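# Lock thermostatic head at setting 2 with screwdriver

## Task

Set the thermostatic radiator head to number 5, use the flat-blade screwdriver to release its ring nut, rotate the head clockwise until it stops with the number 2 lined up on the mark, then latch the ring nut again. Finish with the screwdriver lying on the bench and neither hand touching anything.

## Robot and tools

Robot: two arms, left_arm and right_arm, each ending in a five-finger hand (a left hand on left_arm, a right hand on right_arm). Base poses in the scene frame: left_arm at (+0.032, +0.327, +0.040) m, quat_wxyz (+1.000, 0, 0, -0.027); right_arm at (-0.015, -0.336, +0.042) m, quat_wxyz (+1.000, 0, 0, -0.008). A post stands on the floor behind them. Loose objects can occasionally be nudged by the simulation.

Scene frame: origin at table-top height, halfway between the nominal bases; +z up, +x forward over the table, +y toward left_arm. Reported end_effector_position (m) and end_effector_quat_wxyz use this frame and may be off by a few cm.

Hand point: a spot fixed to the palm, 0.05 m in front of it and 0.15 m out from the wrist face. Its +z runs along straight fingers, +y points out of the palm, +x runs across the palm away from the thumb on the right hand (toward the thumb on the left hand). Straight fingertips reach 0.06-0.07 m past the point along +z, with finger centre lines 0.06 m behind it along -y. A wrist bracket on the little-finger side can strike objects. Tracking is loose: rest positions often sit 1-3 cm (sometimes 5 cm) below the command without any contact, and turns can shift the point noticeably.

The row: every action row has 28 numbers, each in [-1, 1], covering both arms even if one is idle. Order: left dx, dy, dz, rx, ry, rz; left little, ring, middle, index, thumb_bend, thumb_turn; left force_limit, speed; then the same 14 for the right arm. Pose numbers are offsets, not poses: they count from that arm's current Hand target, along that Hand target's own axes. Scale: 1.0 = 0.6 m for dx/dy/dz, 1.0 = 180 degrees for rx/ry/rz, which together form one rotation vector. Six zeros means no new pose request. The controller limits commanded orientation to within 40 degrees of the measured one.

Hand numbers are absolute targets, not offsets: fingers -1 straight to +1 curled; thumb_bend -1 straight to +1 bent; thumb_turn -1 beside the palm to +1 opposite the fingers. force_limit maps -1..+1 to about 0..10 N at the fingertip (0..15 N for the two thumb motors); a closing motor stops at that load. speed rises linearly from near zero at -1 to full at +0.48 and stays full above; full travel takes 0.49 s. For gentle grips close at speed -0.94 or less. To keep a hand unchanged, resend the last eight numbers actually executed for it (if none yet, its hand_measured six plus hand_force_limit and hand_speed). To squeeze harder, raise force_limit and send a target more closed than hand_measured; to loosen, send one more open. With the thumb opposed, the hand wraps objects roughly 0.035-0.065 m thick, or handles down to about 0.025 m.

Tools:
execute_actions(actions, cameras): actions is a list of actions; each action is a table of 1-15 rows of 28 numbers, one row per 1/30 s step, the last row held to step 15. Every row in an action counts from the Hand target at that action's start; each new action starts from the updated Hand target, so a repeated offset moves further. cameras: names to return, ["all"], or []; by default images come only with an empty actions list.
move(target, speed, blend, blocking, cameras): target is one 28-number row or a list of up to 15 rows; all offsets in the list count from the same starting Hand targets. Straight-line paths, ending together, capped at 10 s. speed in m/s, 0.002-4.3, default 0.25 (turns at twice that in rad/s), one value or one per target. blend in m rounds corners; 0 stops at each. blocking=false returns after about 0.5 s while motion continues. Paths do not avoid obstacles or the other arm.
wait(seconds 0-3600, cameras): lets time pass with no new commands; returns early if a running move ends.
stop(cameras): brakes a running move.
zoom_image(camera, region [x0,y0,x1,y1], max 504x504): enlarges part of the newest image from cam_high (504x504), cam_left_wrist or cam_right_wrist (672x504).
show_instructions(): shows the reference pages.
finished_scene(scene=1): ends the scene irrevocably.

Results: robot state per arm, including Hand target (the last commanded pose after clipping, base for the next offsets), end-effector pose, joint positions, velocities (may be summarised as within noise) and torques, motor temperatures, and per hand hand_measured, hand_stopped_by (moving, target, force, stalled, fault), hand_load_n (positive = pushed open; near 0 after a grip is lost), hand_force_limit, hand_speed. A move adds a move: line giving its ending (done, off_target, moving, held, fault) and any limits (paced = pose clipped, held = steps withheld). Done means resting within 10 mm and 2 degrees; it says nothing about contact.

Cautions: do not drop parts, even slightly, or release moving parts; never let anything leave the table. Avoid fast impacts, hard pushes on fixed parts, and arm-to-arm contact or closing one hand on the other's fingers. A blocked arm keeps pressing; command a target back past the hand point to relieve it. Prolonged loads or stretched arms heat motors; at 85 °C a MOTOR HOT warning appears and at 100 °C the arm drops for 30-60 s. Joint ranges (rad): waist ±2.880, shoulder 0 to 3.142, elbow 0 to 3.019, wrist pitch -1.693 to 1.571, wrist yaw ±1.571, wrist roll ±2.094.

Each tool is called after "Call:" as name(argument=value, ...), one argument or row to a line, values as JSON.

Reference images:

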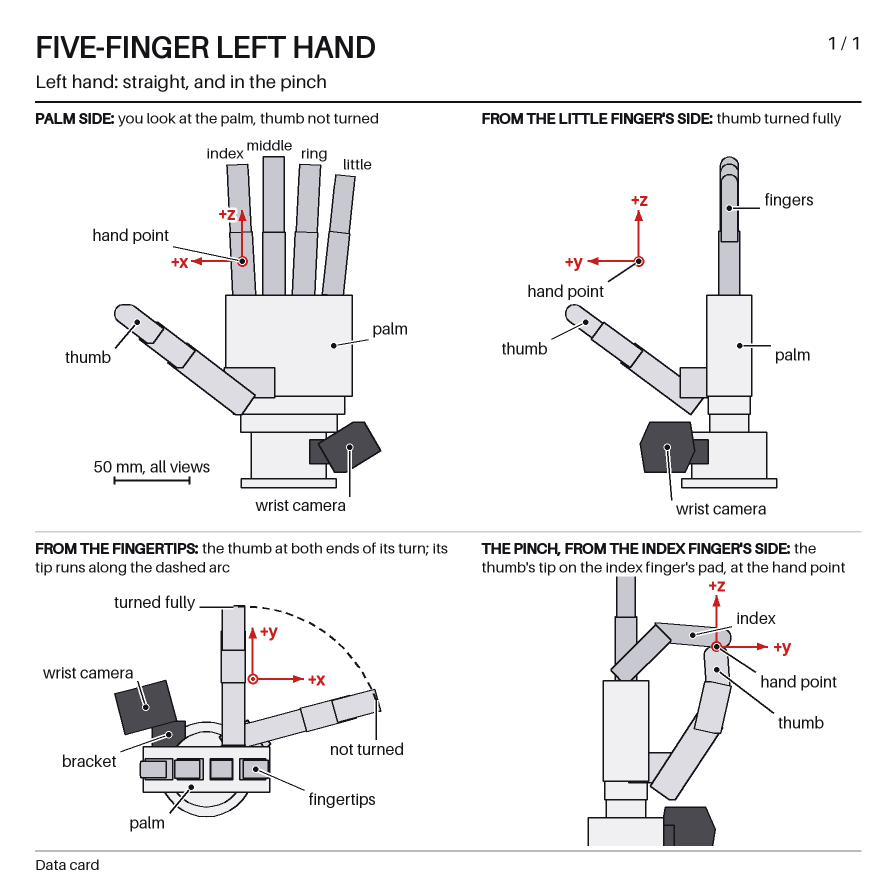

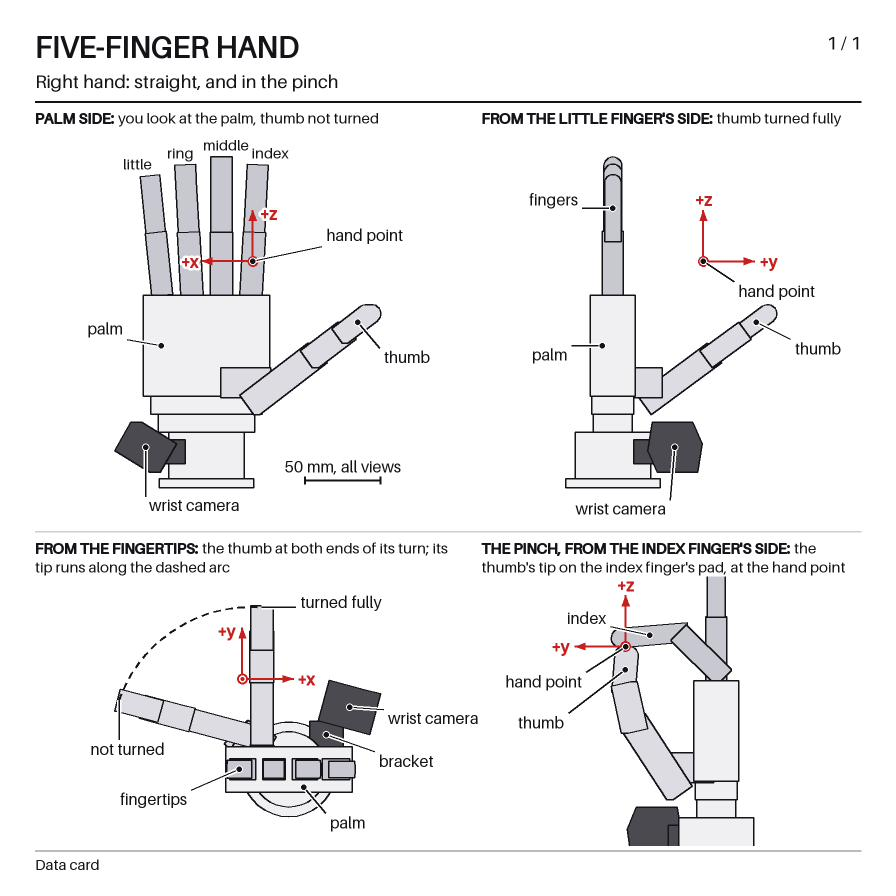

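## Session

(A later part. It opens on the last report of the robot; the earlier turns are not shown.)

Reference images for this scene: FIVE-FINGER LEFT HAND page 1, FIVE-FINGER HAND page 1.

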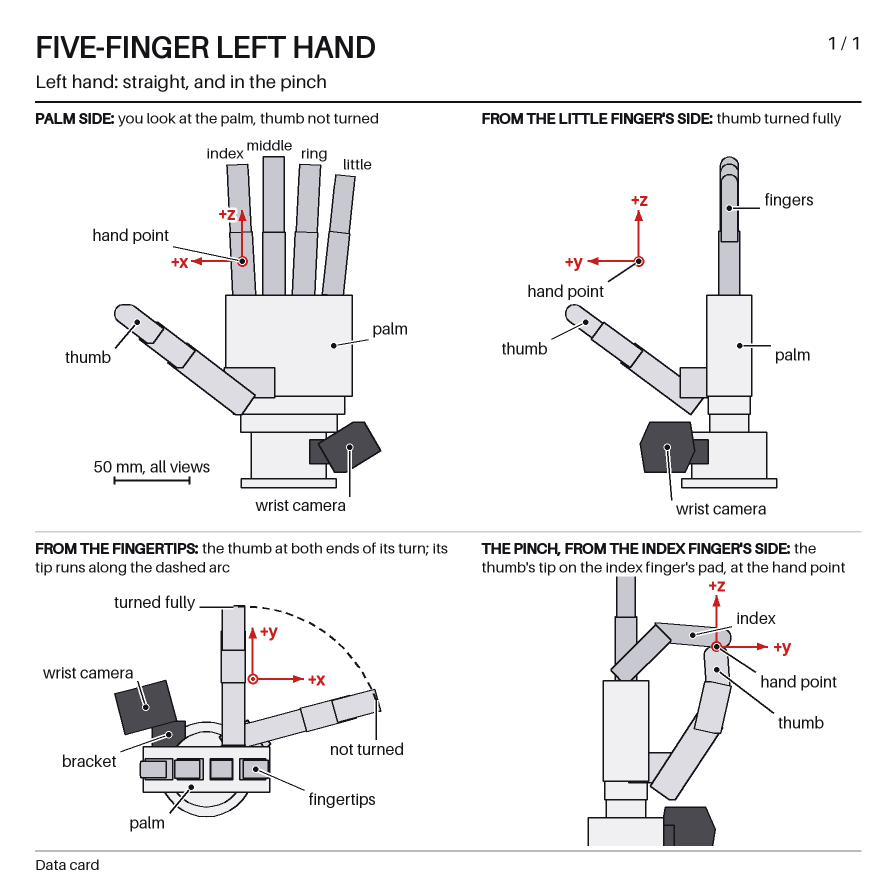

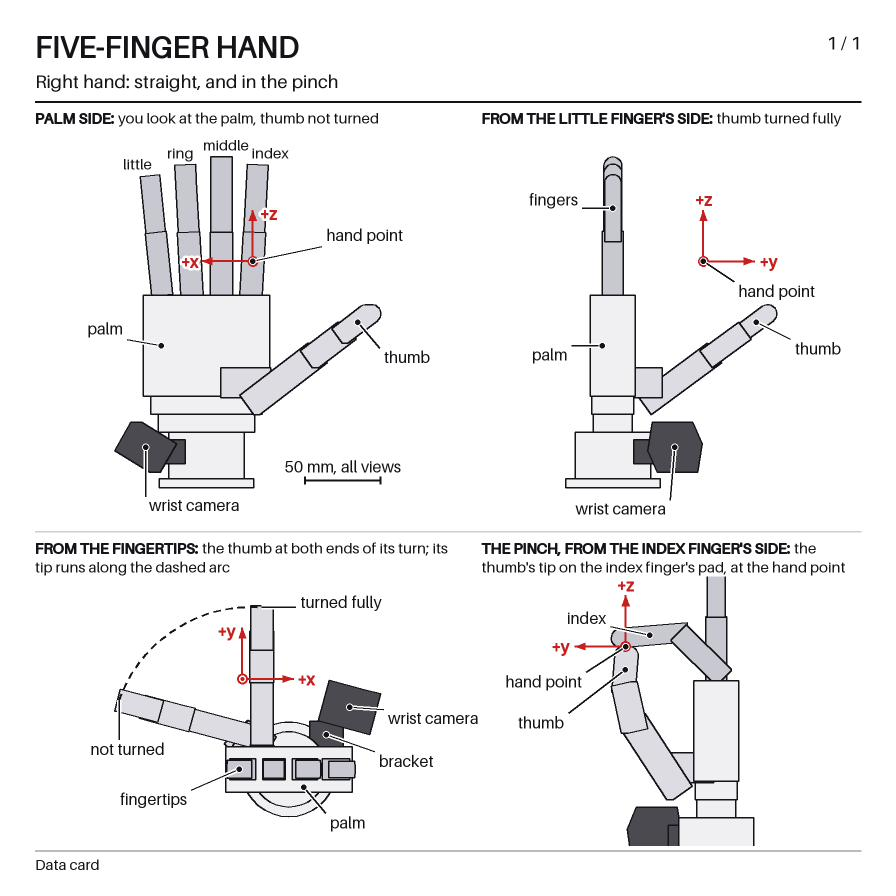

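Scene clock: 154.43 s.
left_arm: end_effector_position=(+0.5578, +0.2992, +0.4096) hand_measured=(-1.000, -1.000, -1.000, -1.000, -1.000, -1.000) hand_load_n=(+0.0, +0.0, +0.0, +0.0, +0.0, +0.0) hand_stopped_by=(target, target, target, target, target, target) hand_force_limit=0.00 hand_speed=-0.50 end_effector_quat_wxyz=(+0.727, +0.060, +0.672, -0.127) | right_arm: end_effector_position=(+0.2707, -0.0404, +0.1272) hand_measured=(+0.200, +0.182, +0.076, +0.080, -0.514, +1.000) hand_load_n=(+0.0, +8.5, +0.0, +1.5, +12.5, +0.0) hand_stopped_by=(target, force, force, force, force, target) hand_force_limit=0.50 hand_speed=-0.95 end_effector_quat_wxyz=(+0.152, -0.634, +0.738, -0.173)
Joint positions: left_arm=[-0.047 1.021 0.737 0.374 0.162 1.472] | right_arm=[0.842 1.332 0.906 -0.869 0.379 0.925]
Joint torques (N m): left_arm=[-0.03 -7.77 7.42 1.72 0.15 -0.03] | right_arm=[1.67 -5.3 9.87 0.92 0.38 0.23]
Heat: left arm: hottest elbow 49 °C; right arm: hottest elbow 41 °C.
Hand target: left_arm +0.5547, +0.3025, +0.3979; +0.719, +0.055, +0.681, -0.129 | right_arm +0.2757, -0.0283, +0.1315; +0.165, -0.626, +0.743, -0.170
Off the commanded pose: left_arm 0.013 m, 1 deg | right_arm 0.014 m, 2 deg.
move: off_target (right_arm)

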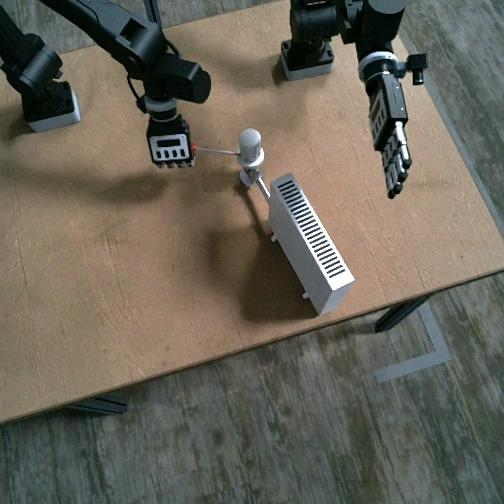

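Call:
move(
  target=[0,0,0,0,0,0,-1,-1,-1,-1,-1,-1,0,-0.5,0.045,0.0,0,0,0,0,0.2,0.6,0.6,0.6,-0.51,1,0.5,-0.95],
  speed=0.08,
  cameras=["cam_high","cam_right_wrist"],
)

Call:
zoom_image(
  camera="cam_high",
  region=[180, 100, 280, 200],
)

Scene clock: 155.80 s.
left_arm: end_effector_position=(+0.5578, +0.2992, +0.4096) hand_measured=(-1.000, -1.000, -1.000, -1.000, -1.000, -1.000) hand_load_n=(+0.0, +0.0, +0.0, +0.0, +0.0, +0.0) hand_stopped_by=(target, target, target, target, target, target) hand_force_limit=0.00 hand_speed=-0.50 end_effector_quat_wxyz=(+0.727, +0.060, +0.672, -0.127) | right_arm: end_effector_position=(+0.2693, -0.0542, +0.1265) hand_measured=(+0.200, +0.182, +0.076, +0.080, -0.510, +1.000) hand_load_n=(+0.0, +1.0, +0.0, +0.5, +1.0, +0.5) hand_stopped_by=(target, force, force, force, force, target) hand_force_limit=0.50 hand_speed=-0.95 end_effector_quat_wxyz=(+0.156, -0.627, +0.744, -0.171)
Joint positions: left_arm=[-0.047 1.021 0.737 0.374 0.162 1.472] | right_arm=[0.818 1.295 0.869 -0.853 0.371 0.917]
Joint torques (N m): left_arm=[-0.15 -7.71 7.43 1.7 0.16 -0.04] | right_arm=[-0.62 -8.41 8.35 0.88 0.27 -0.18]
Heat: left arm: hottest elbow 49 °C; right arm: hottest elbow 41 °C.
Hand target: left_arm +0.5547, +0.3025, +0.3979; +0.719, +0.055, +0.681, -0.129 | right_arm +0.2712, -0.0549, +0.1306; +0.165, -0.626, +0.743, -0.170
Off the commanded pose: left_arm 0.013 m, 1 deg | right_arm 0.005 m, 1 deg.
move: done

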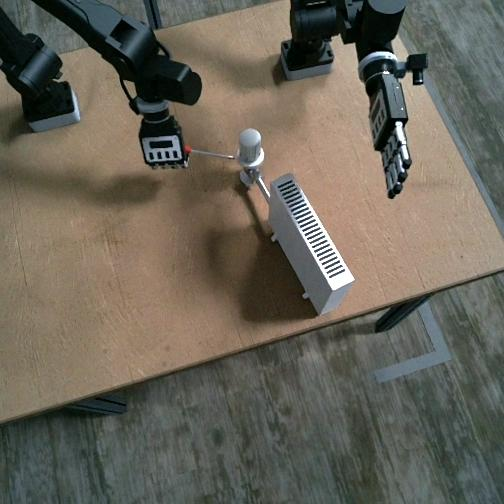

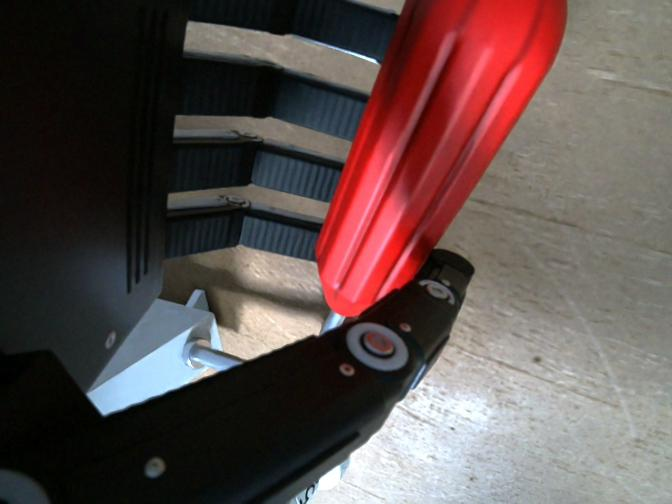

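Scaled by 5.040 from the camera's image (finer frame: 720x720).

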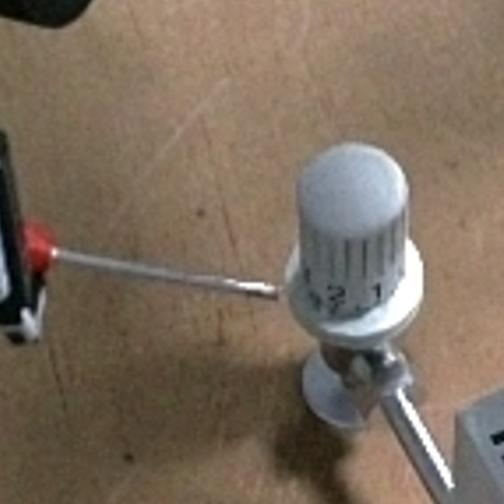

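Call:
move(
  target=[0,0,0,0,0,0,-1,-1,-1,-1,-1,-1,0,-0.5,0,0.0,0,0,0,0,0.2,0.65,0.65,0.65,-0.51,1,0.1,-0.93],
  speed=0.08,
  cameras=["cam_high","cam_right_wrist"],
)

Call:
zoom_image(
  camera="cam_high",
  region=[180, 100, 280, 200],
)

Scene clock: 156.67 s.
left_arm: end_effector_position=(+0.5578, +0.2992, +0.4096) hand_measured=(-1.000, -1.000, -1.000, -1.000, -1.000, -1.000) hand_load_n=(+0.0, +0.0, +0.0, +0.0, +0.0, +0.0) hand_stopped_by=(target, target, target, target, target, target) hand_force_limit=0.00 hand_speed=-0.50 end_effector_quat_wxyz=(+0.727, +0.060, +0.672, -0.127) | right_arm: end_effector_position=(+0.2692, -0.0541, +0.1265) hand_measured=(+0.200, +0.266, +0.166, +0.152, -0.510, +1.000) hand_load_n=(+0.0, +1.0, +0.0, +0.0, +0.5, +0.5) hand_stopped_by=(target, force, force, force, force, target) hand_force_limit=0.10 hand_speed=-0.93 end_effector_quat_wxyz=(+0.156, -0.628, +0.743, -0.171)
Joint positions: left_arm=[-0.047 1.021 0.737 0.374 0.162 1.472] | right_arm=[0.818 1.295 0.869 -0.853 0.37 0.915]
Joint torques (N m): left_arm=[-0.15 -7.65 7.42 1.72 0.15 -0.04] | right_arm=[-0.21 -7.82 8.29 0.81 0.23 -0.09]
Heat: left arm: hottest elbow 49 °C; right arm: hottest elbow 41 °C.
Hand target: left_arm +0.5547, +0.3025, +0.3979; +0.719, +0.055, +0.681, -0.129 | right_arm +0.2712, -0.0549, +0.1306; +0.165, -0.626, +0.743, -0.170
Off the commanded pose: left_arm 0.013 m, 1 deg | right_arm 0.005 m, 1 deg.
move: done

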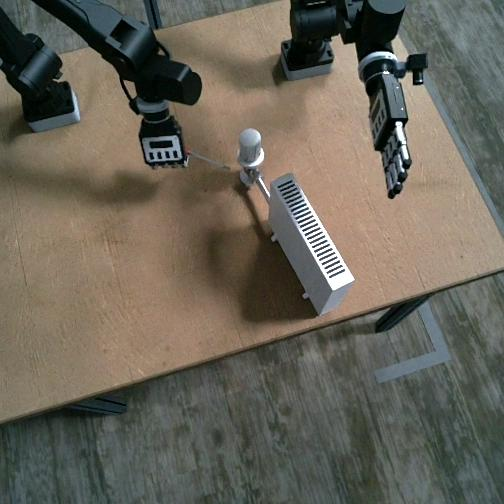

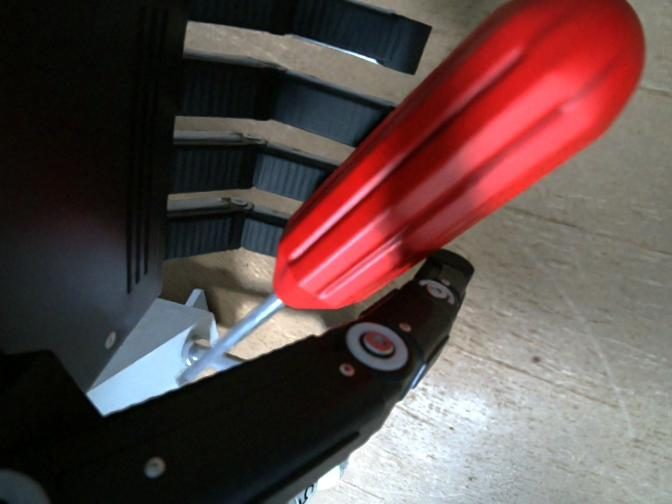

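Scaled by 5.040 from the camera's image (finer frame: 720x720).

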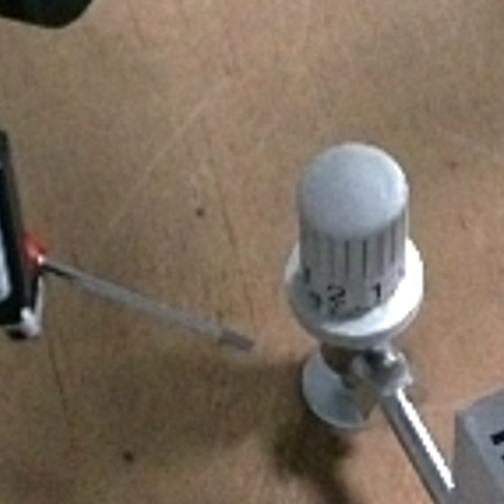

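Call:
move(
  target=[0,0,0,0,0,0,-1,-1,-1,-1,-1,-1,0,-0.5,0,0.0,0,0,0,0,0.7,0.7,0.7,0.7,-0.2,1,0.0,-0.5],
  speed=0.08,
  cameras=["cam_high","cam_right_wrist"],
)

Call:
zoom_image(
  camera="cam_high",
  region=[120, 100, 280, 260],
)

Scene clock: 157.50 s.
left_arm: end_effector_position=(+0.5578, +0.2992, +0.4096) hand_measured=(-1.000, -1.000, -1.000, -1.000, -1.000, -1.000) hand_load_n=(+0.0, +0.0, +0.0, +0.0, +0.0, +0.0) hand_stopped_by=(target, target, target, target, target, target) hand_force_limit=0.00 hand_speed=-0.50 end_effector_quat_wxyz=(+0.727, +0.060, +0.672, -0.127) | right_arm: end_effector_position=(+0.2692, -0.0539, +0.1265) hand_measured=(+0.700, +0.700, +0.386, +0.700, -0.380, +1.000) hand_load_n=(+0.0, +0.5, +8.0, +0.0, +10.0, +0.0) hand_stopped_by=(target, target, force, target, force, target) hand_force_limit=0.00 hand_speed=-0.50 end_effector_quat_wxyz=(+0.156, -0.628, +0.743, -0.170)
Joint positions: left_arm=[-0.047 1.021 0.737 0.374 0.162 1.472] | right_arm=[0.817 1.295 0.869 -0.852 0.369 0.915]
Joint torques (N m): left_arm=[-0.15 -7.59 7.45 1.72 0.17 -0.03] | right_arm=[0.79 -7.65 8.16 0.85 0.32 -0.11]
Heat: left arm: hottest elbow 49 °C; right arm: hottest elbow 41 °C.
Hand target: left_arm +0.5547, +0.3025, +0.3979; +0.719, +0.055, +0.681, -0.129 | right_arm +0.2713, -0.0549, +0.1306; +0.165, -0.626, +0.743, -0.170
Off the commanded pose: left_arm 0.013 m, 1 deg | right_arm 0.005 m, 1 deg.
move: done

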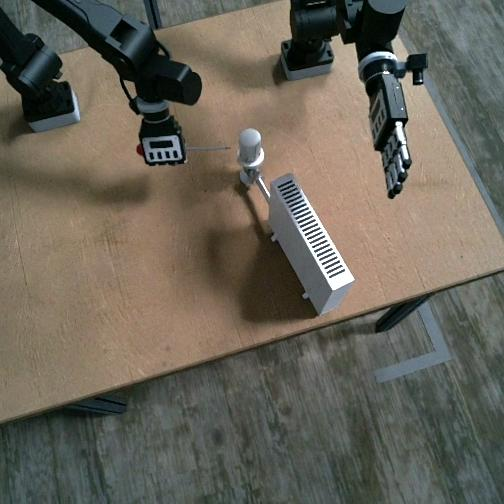

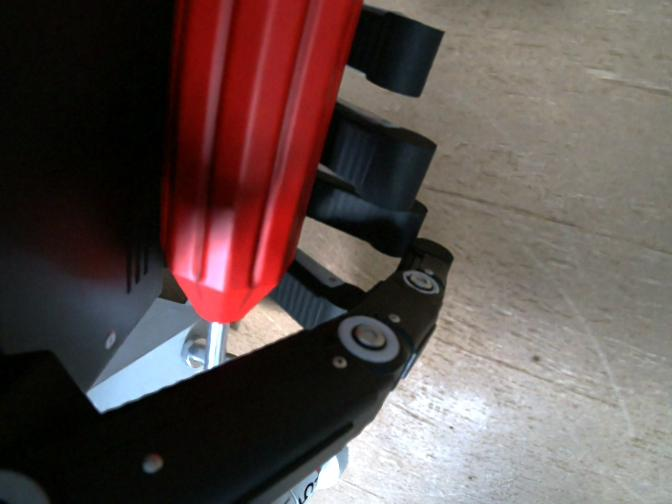

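Scaled by 3.150 from the camera's image (finer frame: 720x720).

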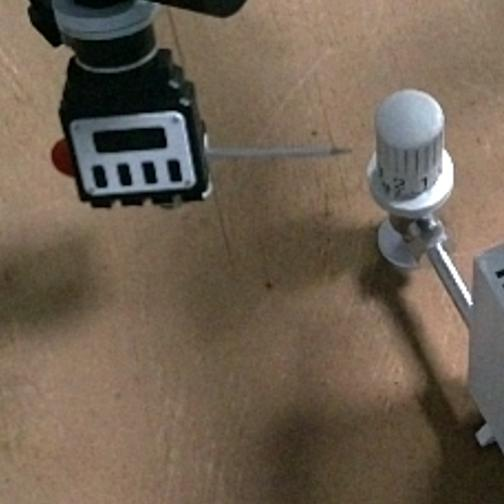

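Call:
move(
  target=[0,0,0,0,0,0,-1,-1,-1,-1,-1,-1,0,-0.5,0,0.0,0,0,0,0,1,1,0.7,1,-0.2,1,0.2,-0.7],
  speed=0.08,
  cameras=["cam_high","cam_right_wrist"],
)

Call:
zoom_image(
  camera="cam_high",
  region=[120, 100, 280, 260],
)

Scene clock: 158.23 s.
left_arm: end_effector_position=(+0.5578, +0.2992, +0.4096) hand_measured=(-1.000, -1.000, -1.000, -1.000, -1.000, -1.000) hand_load_n=(+0.0, +0.0, +0.0, +0.0, +0.0, +0.0) hand_stopped_by=(target, target, target, target, target, target) hand_force_limit=0.00 hand_speed=-0.50 end_effector_quat_wxyz=(+0.727, +0.060, +0.672, -0.127) | right_arm: end_effector_position=(+0.2692, -0.0539, +0.1265) hand_measured=(+0.916, +0.860, +0.386, +0.860, -0.380, +1.000) hand_load_n=(+10.5, +11.0, +8.5, +11.0, +10.0, +0.0) hand_stopped_by=(force, force, force, force, force, target) hand_force_limit=0.20 hand_speed=-0.70 end_effector_quat_wxyz=(+0.156, -0.628, +0.743, -0.170)
Joint positions: left_arm=[-0.047 1.021 0.737 0.374 0.162 1.472] | right_arm=[0.817 1.295 0.869 -0.852 0.369 0.915]
Joint torques (N m): left_arm=[-0.09 -7.71 7.45 1.69 0.16 -0.04] | right_arm=[0.26 -7.12 8.36 0.65 0.31 -0.11]
Heat: left arm: hottest elbow 49 °C; right arm: hottest elbow 41 °C.
Hand target: left_arm +0.5547, +0.3025, +0.3979; +0.719, +0.055, +0.681, -0.129 | right_arm +0.2713, -0.0549, +0.1306; +0.165, -0.626, +0.743, -0.170
Off the commanded pose: left_arm 0.013 m, 1 deg | right_arm 0.005 m, 1 deg.
move: done

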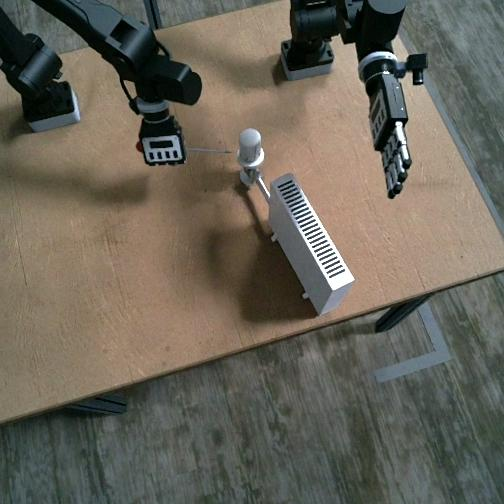

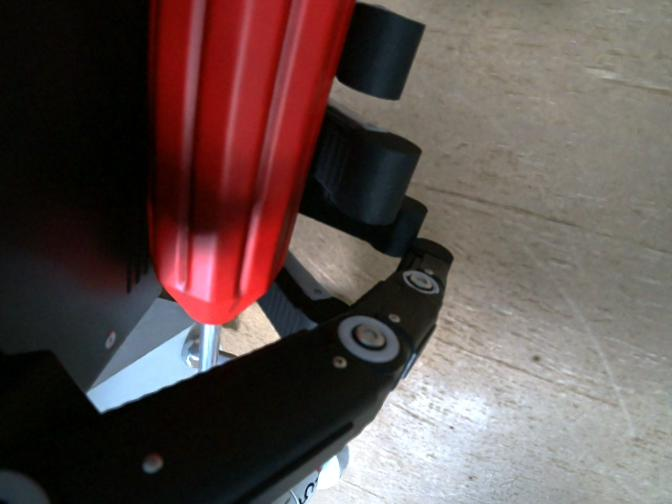

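Scaled by 3.150 from the camera's image (finer frame: 720x720).

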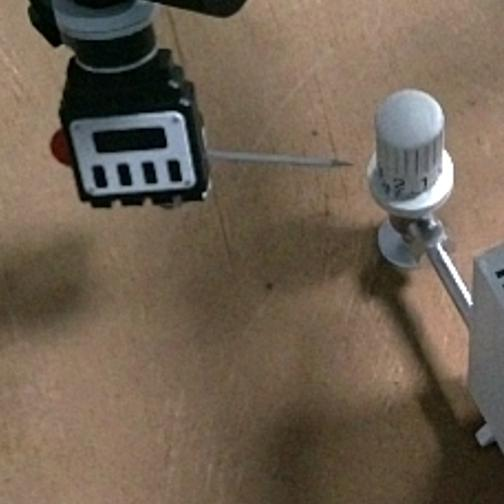

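Call:
move(
  target=[0,0,0,0,0,0,-1,-1,-1,-1,-1,-1,0,-0.5,-0.0157,0.067,0.0447,0,0,0,1,1,0.7,1,-0.2,1,0.2,-0.7],
  speed=0.08,
  cameras=["cam_high","cam_right_wrist"],
)

Call:
zoom_image(
  camera="cam_high",
  region=[220, 130, 270, 180],
)

Scene clock: 160.73 s.
left_arm: end_effector_position=(+0.5578, +0.2992, +0.4096) hand_measured=(-1.000, -1.000, -1.000, -1.000, -1.000, -1.000) hand_load_n=(+0.0, +0.0, +0.0, +0.0, +0.0, +0.0) hand_stopped_by=(target, target, target, target, target, target) hand_force_limit=0.00 hand_speed=-0.50 end_effector_quat_wxyz=(+0.727, +0.060, +0.672, -0.127) | right_arm: end_effector_position=(+0.2503, -0.0430, +0.0917) hand_measured=(+0.916, +0.860, +0.386, +0.860, -0.380, +1.000) hand_load_n=(+10.5, +11.0, +8.0, +11.0, +10.0, +0.5) hand_stopped_by=(force, force, force, force, force, target) hand_force_limit=0.20 hand_speed=-0.70 end_effector_quat_wxyz=(+0.163, -0.627, +0.743, -0.169)
Joint positions: left_arm=[-0.047 1.021 0.737 0.374 0.162 1.472] | right_arm=[0.877 1.327 0.793 -0.753 0.385 0.975]
Joint torques (N m): left_arm=[-0.09 -7.77 7.43 1.73 0.15 -0.04] | right_arm=[1.2 -5.89 7.99 0.75 0.61 0.1]
Heat: left arm: hottest elbow 49 °C; right arm: hottest elbow 41 °C.
Hand target: left_arm +0.5547, +0.3025, +0.3979; +0.719, +0.055, +0.681, -0.129 | right_arm +0.2500, -0.0405, +0.0887; +0.165, -0.626, +0.743, -0.170
Off the commanded pose: left_arm 0.013 m, 1 deg | right_arm 0.004 m, 0 deg.
move: done

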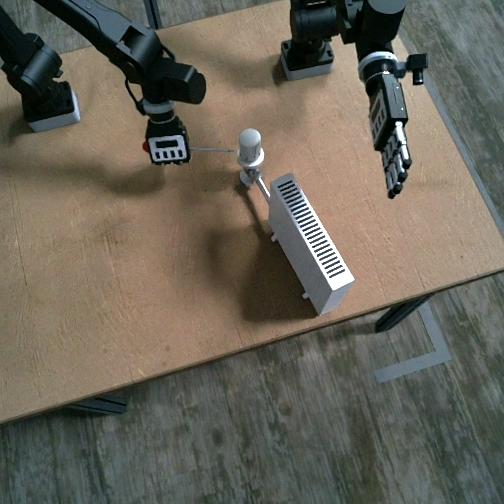

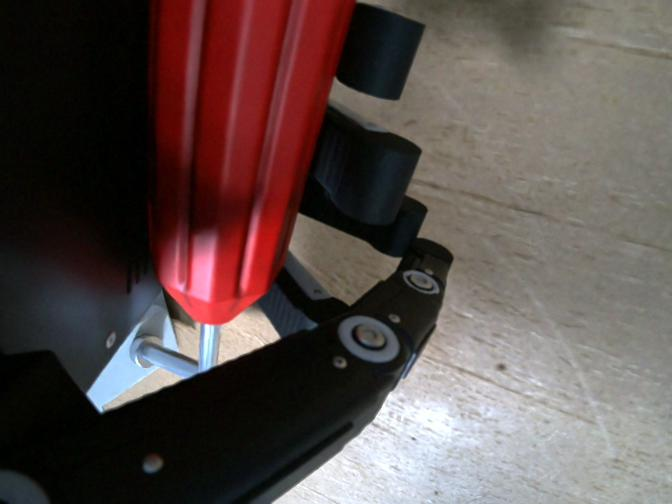

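Scaled by 10.080 from the camera's image (finer frame: 720x720).

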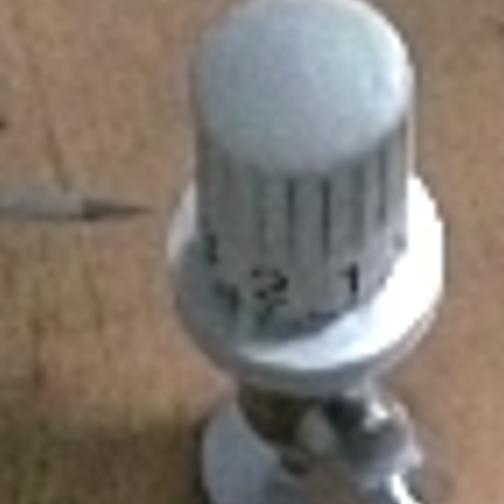

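Call:
move(
  target=[0,0,0,0,0,0,-1,-1,-1,-1,-1,-1,0,-0.5,-0.0132,0.0082,0.0167,0,0,0,1,1,0.7,1,-0.2,1,0.2,-0.7],
  speed=0.05,
  cameras=["cam_high"],
)

Call:
zoom_image(
  camera="cam_high",
  region=[220, 130, 270, 180],
)

Scene clock: 161.73 s.
left_arm: end_effector_position=(+0.5578, +0.2992, +0.4096) hand_measured=(-1.000, -1.000, -1.000, -1.000, -1.000, -1.000) hand_load_n=(+0.0, +0.0, +0.0, +0.0, +0.0, +0.0) hand_stopped_by=(target, target, target, target, target, target) hand_force_limit=0.00 hand_speed=-0.50 end_effector_quat_wxyz=(+0.727, +0.060, +0.672, -0.127) | right_arm: end_effector_position=(+0.2512, -0.0360, +0.0795) hand_measured=(+0.916, +0.860, +0.386, +0.860, -0.380, +1.000) hand_load_n=(+10.5, +11.0, +8.0, +11.5, +10.0, +0.5) hand_stopped_by=(force, force, force, force, force, target) hand_force_limit=0.20 hand_speed=-0.70 end_effector_quat_wxyz=(+0.161, -0.627, +0.743, -0.169)
Joint positions: left_arm=[-0.047 1.021 0.737 0.374 0.162 1.472] | right_arm=[0.888 1.365 0.793 -0.722 0.388 0.986]
Joint torques (N m): left_arm=[-0.15 -7.65 7.41 1.72 0.15 -0.04] | right_arm=[0.73 -6.3 8.18 0.91 0.57 0.01]
Heat: left arm: hottest elbow 49 °C; right arm: hottest elbow 41 °C.
Hand target: left_arm +0.5547, +0.3025, +0.3979; +0.719, +0.055, +0.681, -0.129 | right_arm +0.2515, -0.0323, +0.0777; +0.165, -0.626, +0.743, -0.170
Off the commanded pose: left_arm 0.013 m, 1 deg | right_arm 0.004 m, 0 deg.
move: done

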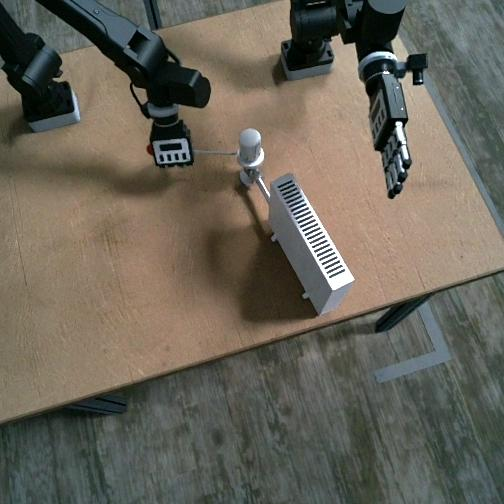

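Scaled by 10.080 from the camera's image (finer frame: 720x720).

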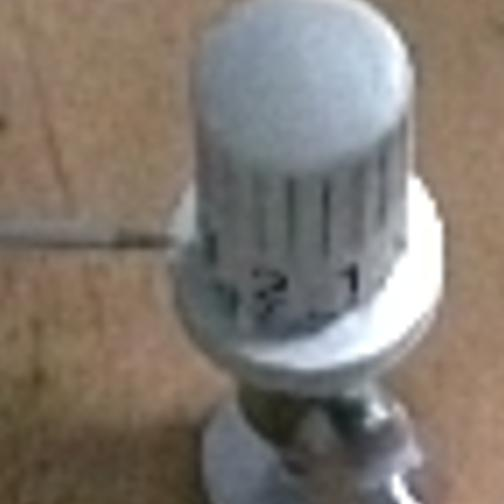

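Call:
move(
  target=[0,0,0,0,0,0,-1,-1,-1,-1,-1,-1,0,-0.5,0.0,0.006,0.012,0,0,0,1,1,0.7,1,-0.2,1,0.2,-0.7],
  speed=0.05,
  cameras=["cam_high"],
)

Call:
zoom_image(
  camera="cam_high",
  region=[220, 130, 270, 180],
)

Scene clock: 162.53 s.
left_arm: end_effector_position=(+0.5578, +0.2992, +0.4096) hand_measured=(-1.000, -1.000, -1.000, -1.000, -1.000, -1.000) hand_load_n=(+0.0, +0.0, +0.0, +0.0, +0.0, +0.0) hand_stopped_by=(target, target, target, target, target, target) hand_force_limit=0.00 hand_speed=-0.50 end_effector_quat_wxyz=(+0.727, +0.060, +0.672, -0.127) | right_arm: end_effector_position=(+0.2540, -0.0326, +0.0758) hand_measured=(+0.916, +0.860, +0.386, +0.860, -0.380, +1.000) hand_load_n=(+10.5, +11.0, +8.0, +11.0, +10.0, +0.5) hand_stopped_by=(force, force, force, force, force, target) hand_force_limit=0.20 hand_speed=-0.70 end_effector_quat_wxyz=(+0.167, -0.625, +0.744, -0.168)
Joint positions: left_arm=[-0.047 1.021 0.737 0.374 0.162 1.472] | right_arm=[0.888 1.376 0.789 -0.696 0.388 0.989]
Joint torques (N m): left_arm=[-0.15 -7.71 7.45 1.7 0.15 -0.03] | right_arm=[1.14 -6.01 7.5 0.76 0.58 -0.02]
Heat: left arm: hottest elbow 49 °C; right arm: hottest elbow 40 °C.
Hand target: left_arm +0.5547, +0.3025, +0.3979; +0.719, +0.055, +0.681, -0.129 | right_arm +0.2517, -0.0320, +0.0698; +0.165, -0.626, +0.743, -0.170
Off the commanded pose: left_arm 0.013 m, 1 deg | right_arm 0.007 m, 0 deg.
move: done

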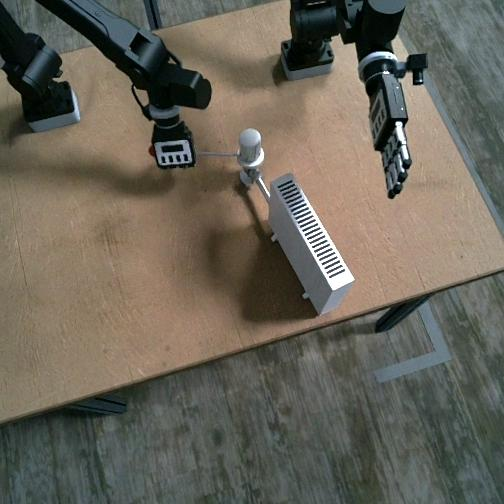

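Scaled by 10.080 from the camera's image (finer frame: 720x720).

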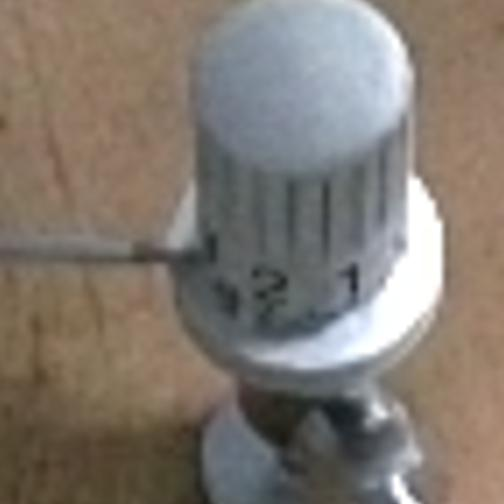

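Call:
move(
  target=[0,0,0,0,0,0,-1,-1,-1,-1,-1,-1,0,-0.5,0.0,0.006,0.012,0,0,0,1,1,0.7,1,-0.2,1,0.2,-0.7],
  speed=0.05,
  cameras=["cam_high"],
)

Call:
zoom_image(
  camera="cam_high",
  region=[230, 143, 256, 169],
)

Scene clock: 163.37 s.
left_arm: end_effector_position=(+0.5578, +0.2992, +0.4096) hand_measured=(-1.000, -1.000, -1.000, -1.000, -1.000, -1.000) hand_load_n=(+0.0, +0.0, +0.0, +0.0, +0.0, +0.0) hand_stopped_by=(target, target, target, target, target, target) hand_force_limit=0.00 hand_speed=-0.50 end_effector_quat_wxyz=(+0.727, +0.060, +0.672, -0.127) | right_arm: end_effector_position=(+0.2564, -0.0299, +0.0731) hand_measured=(+0.916, +0.860, +0.386, +0.860, -0.380, +1.000) hand_load_n=(+11.0, +11.0, +8.0, +10.5, +10.0, +0.5) hand_stopped_by=(force, force, force, force, force, target) hand_force_limit=0.20 hand_speed=-0.70 end_effector_quat_wxyz=(+0.174, -0.622, +0.745, -0.167)
Joint positions: left_arm=[-0.047 1.021 0.737 0.374 0.162 1.472] | right_arm=[0.888 1.382 0.783 -0.67 0.388 0.993]
Joint torques (N m): left_arm=[-0.09 -7.82 7.41 1.72 0.16 -0.04] | right_arm=[1.03 -5.36 7.3 0.43 0.52 0.04]
Heat: left arm: hottest elbow 49 °C; right arm: hottest elbow 40 °C.
Hand target: left_arm +0.5547, +0.3025, +0.3979; +0.719, +0.055, +0.681, -0.129 | right_arm +0.2518, -0.0319, +0.0616; +0.165, -0.626, +0.743, -0.170
Off the commanded pose: left_arm 0.013 m, 1 deg | right_arm 0.012 m, 1 deg.
move: off_target (right_arm)

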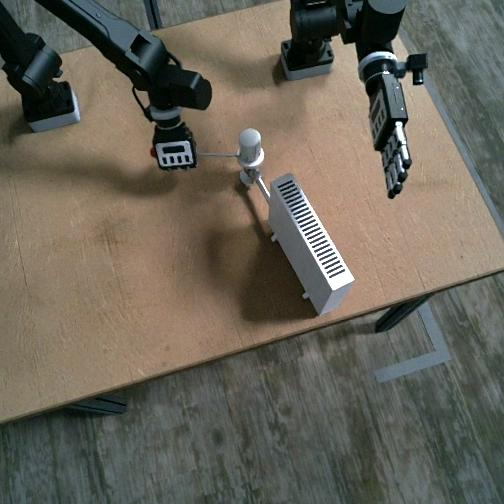

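Scaled by 19.385 from the camera's image (finer frame: 720x720).

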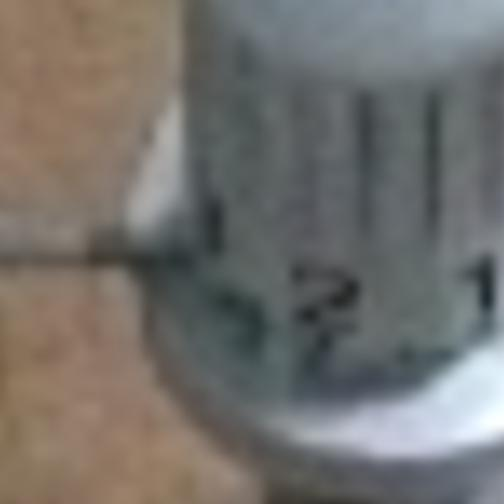

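Call:
move(
  target=[0,0,0,0,0,0,-1,-1,-1,-1,-1,-1,0,-0.5,0.0,0.012,0.024,0,0,0,1,1,0.7,1,-0.2,1,0.2,-0.7],
  speed=0.05,
  cameras=["cam_high"],
)

Call:
zoom_image(
  camera="cam_high",
  region=[220, 130, 270, 180],
)

Scene clock: 164.57 s.
left_arm: end_effector_position=(+0.5578, +0.2992, +0.4096) hand_measured=(-1.000, -1.000, -1.000, -1.000, -1.000, -1.000) hand_load_n=(+0.0, +0.0, +0.0, +0.0, +0.0, +0.0) hand_stopped_by=(target, target, target, target, target, target) hand_force_limit=0.00 hand_speed=-0.50 end_effector_quat_wxyz=(+0.727, +0.060, +0.672, -0.127) | right_arm: end_effector_position=(+0.2606, -0.0295, +0.0591) hand_measured=(+0.916, +0.860, +0.386, +0.862, -0.380, +1.000) hand_load_n=(+10.5, +0.0, +8.0, +0.0, +9.5, +0.0) hand_stopped_by=(force, force, force, force, force, target) hand_force_limit=0.20 hand_speed=-0.70 end_effector_quat_wxyz=(+0.178, -0.610, +0.753, -0.170)
Joint positions: left_arm=[-0.047 1.021 0.737 0.374 0.162 1.472] | right_arm=[0.887 1.411 0.764 -0.619 0.401 1.019]
Joint torques (N m): left_arm=[-0.03 -7.77 7.43 1.68 0.16 -0.04] | right_arm=[1.73 -5.13 6.8 0.75 0.03 -0.29]
Heat: left arm: hottest elbow 49 °C; right arm: hottest elbow 40 °C.
Hand target: left_arm +0.5547, +0.3025, +0.3979; +0.719, +0.055, +0.681, -0.129 | right_arm +0.2522, -0.0314, +0.0456; +0.165, -0.626, +0.743, -0.170
Off the commanded pose: left_arm 0.013 m, 1 deg | right_arm 0.016 m, 3 deg.
move: off_target (right_arm)

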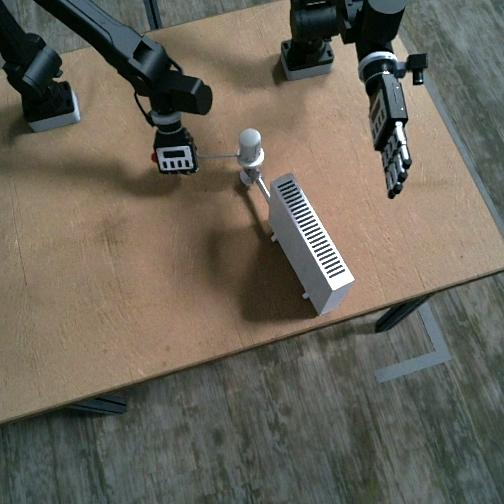

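Scaled by 10.080 from the camera's image (finer frame: 720x720).

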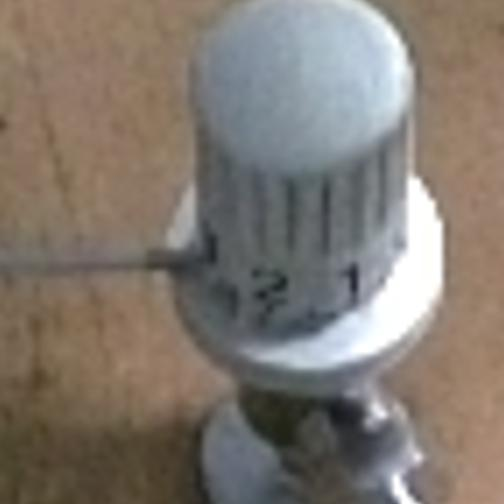

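Call:
zoom_image(
  camera="cam_high",
  region=[230, 143, 256, 169],
)

Scaled by 19.385 from the camera's image (finer frame: 720x720).

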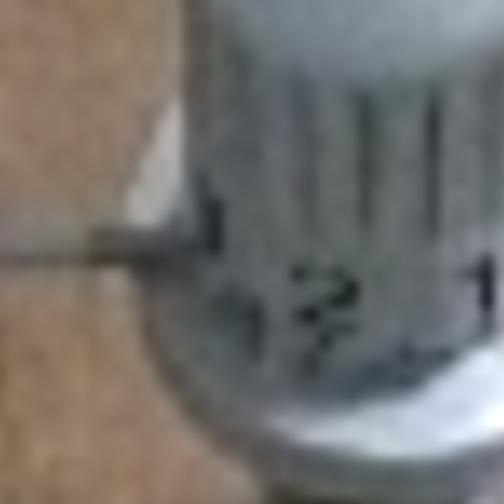

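Call:
move(
  target=[
    [0,0,0,0,0,0,-1,-1,-1,-1,-1,-1,0,-0.5,0.02,-0.025,-0.05,0,0,0,1,1,0.7,1,-0.2,1,0.2,-0.7],
    [0,0,0,0,0,0,-1,-1,-1,-1,-1,-1,0,-0.5,0.07,-0.05,-0.09,0,0,0,0.98,0.98,0.7,0.98,-0.2,1,0.4,-0.85],
  ],
  speed=0.08,
  cameras=["cam_high","cam_right_wrist"],
)

Call:
zoom_image(
  camera="cam_high",
  region=[120, 100, 280, 260],
)

Scene clock: 167.63 s.
left_arm: end_effector_position=(+0.5578, +0.2992, +0.4096) hand_measured=(-1.000, -1.000, -1.000, -1.000, -1.000, -1.000) hand_load_n=(+0.5, +0.0, +0.0, +0.0, +0.0, +0.0) hand_stopped_by=(target, target, target, target, target, target) hand_force_limit=0.00 hand_speed=-0.50 end_effector_quat_wxyz=(+0.727, +0.060, +0.672, -0.127) | right_arm: end_effector_position=(+0.2480, -0.0706, +0.1040) hand_measured=(+0.916, +0.886, +0.386, +0.912, -0.380, +1.000) hand_load_n=(+8.5, +7.0, +8.0, +7.0, +10.0, +0.5) hand_stopped_by=(force, force, force, force, force, target) hand_force_limit=0.40 hand_speed=-0.85 end_effector_quat_wxyz=(+0.165, -0.625, +0.743, -0.170)
Joint positions: left_arm=[-0.047 1.021 0.737 0.374 0.162 1.472] | right_arm=[0.829 1.239 0.752 -0.776 0.374 0.927]
Joint torques (N m): left_arm=[-0.15 -7.77 7.42 1.69 0.15 -0.04] | right_arm=[-0.5 -6.77 8.2 0.32 0.25 -0.11]
Heat: left arm: hottest elbow 49 °C; right arm: hottest elbow 40 °C.
Hand target: left_arm +0.5547, +0.3025, +0.3979; +0.719, +0.055, +0.681, -0.129 | right_arm +0.2467, -0.0751, +0.1059; +0.165, -0.626, +0.743, -0.170
Off the commanded pose: left_arm 0.013 m, 1 deg | right_arm 0.005 m, 0 deg.
move: done

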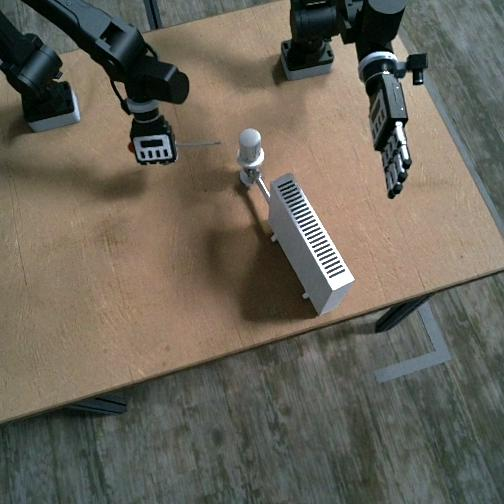

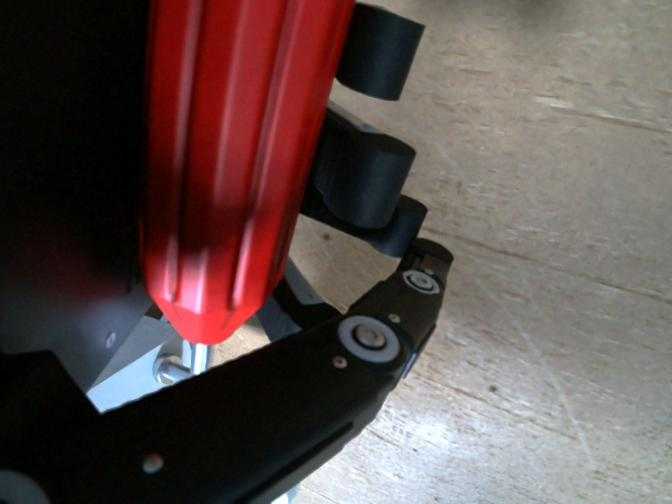

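Scaled by 3.150 from the camera's image (finer frame: 720x720).

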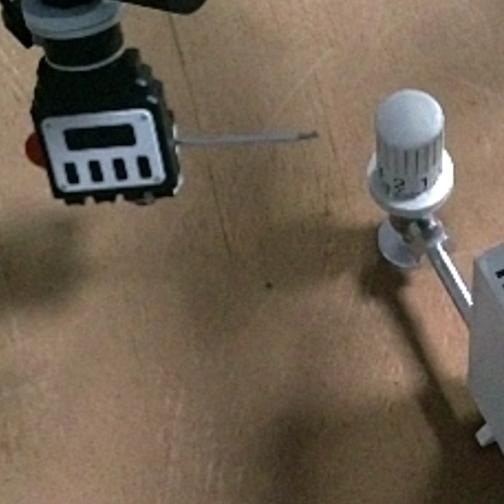

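Call:
move(
  target=[0,0,0,0,0,0,-1,-1,-1,-1,-1,-1,0,-0.5,-0.0248,-0.0303,-0.0548,-0.0258,0.1773,-0.0887,0.98,0.98,0.7,0.98,-0.2,1,0.4,-0.85],
  speed=0.1,
  cameras=["cam_high","cam_right_wrist"],
)

Call:
zoom_image(
  camera="cam_high",
  region=[180, 100, 280, 200],
)

Scene clock: 173.33 s.
left_arm: end_effector_position=(+0.5578, +0.2992, +0.4096) hand_measured=(-1.000, -1.000, -1.000, -1.000, -1.000, -1.000) hand_load_n=(+0.0, +0.0, +0.0, +0.0, +0.0, +0.5) hand_stopped_by=(target, target, target, target, target, target) hand_force_limit=0.00 hand_speed=-0.50 end_effector_quat_wxyz=(+0.727, +0.060, +0.672, -0.127) | right_arm: end_effector_position=(+0.2403, -0.0782, +0.1336) hand_measured=(+0.916, +0.886, +0.386, +0.912, -0.380, +1.000) hand_load_n=(+8.5, +7.0, +8.0, +7.0, +10.0, +0.5) hand_stopped_by=(force, force, force, force, force, target) hand_force_limit=0.40 hand_speed=-0.85 end_effector_quat_wxyz=(+0.111, +0.659, -0.669, +0.325)
Joint positions: left_arm=[-0.047 1.021 0.737 0.374 0.162 1.472] | right_arm=[0.957 1.636 1.204 -1.519 0.604 1.077]
Joint torques (N m): left_arm=[-0.09 -7.71 7.43 1.69 0.16 -0.04] | right_arm=[1.55 -9.58 11.54 -1.09 0.74 0.02]
Heat: left arm: hottest elbow 49 °C; right arm: hottest elbow 41 °C.
Hand target: left_arm +0.5547, +0.3025, +0.3979; +0.719, +0.055, +0.681, -0.129 | right_arm +0.2501, -0.0619, +0.1440; +0.095, +0.657, -0.673, +0.326
Off the commanded pose: left_arm 0.013 m, 1 deg | right_arm 0.022 m, 2 deg.
move: off_target (right_arm)

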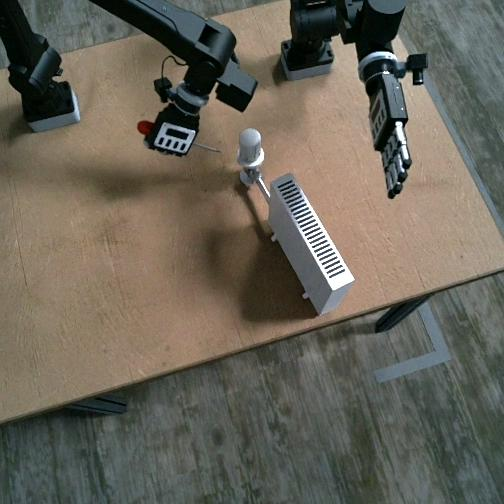

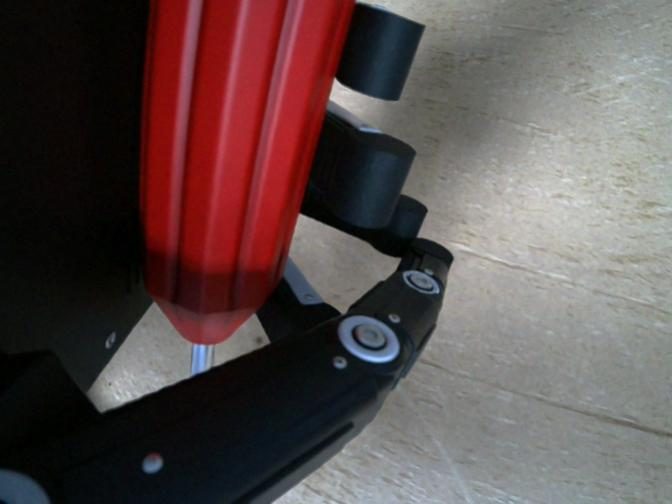

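Scaled by 5.040 from the camera's image (finer frame: 720x720).

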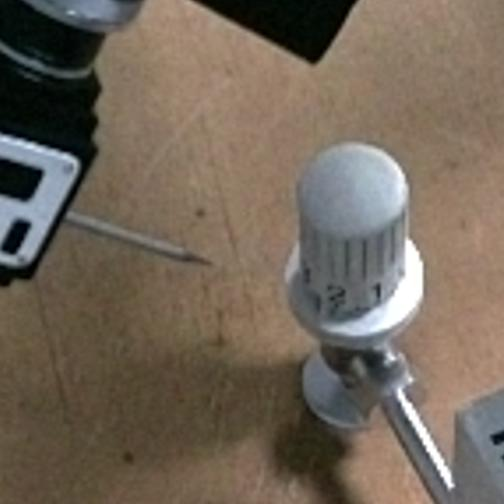

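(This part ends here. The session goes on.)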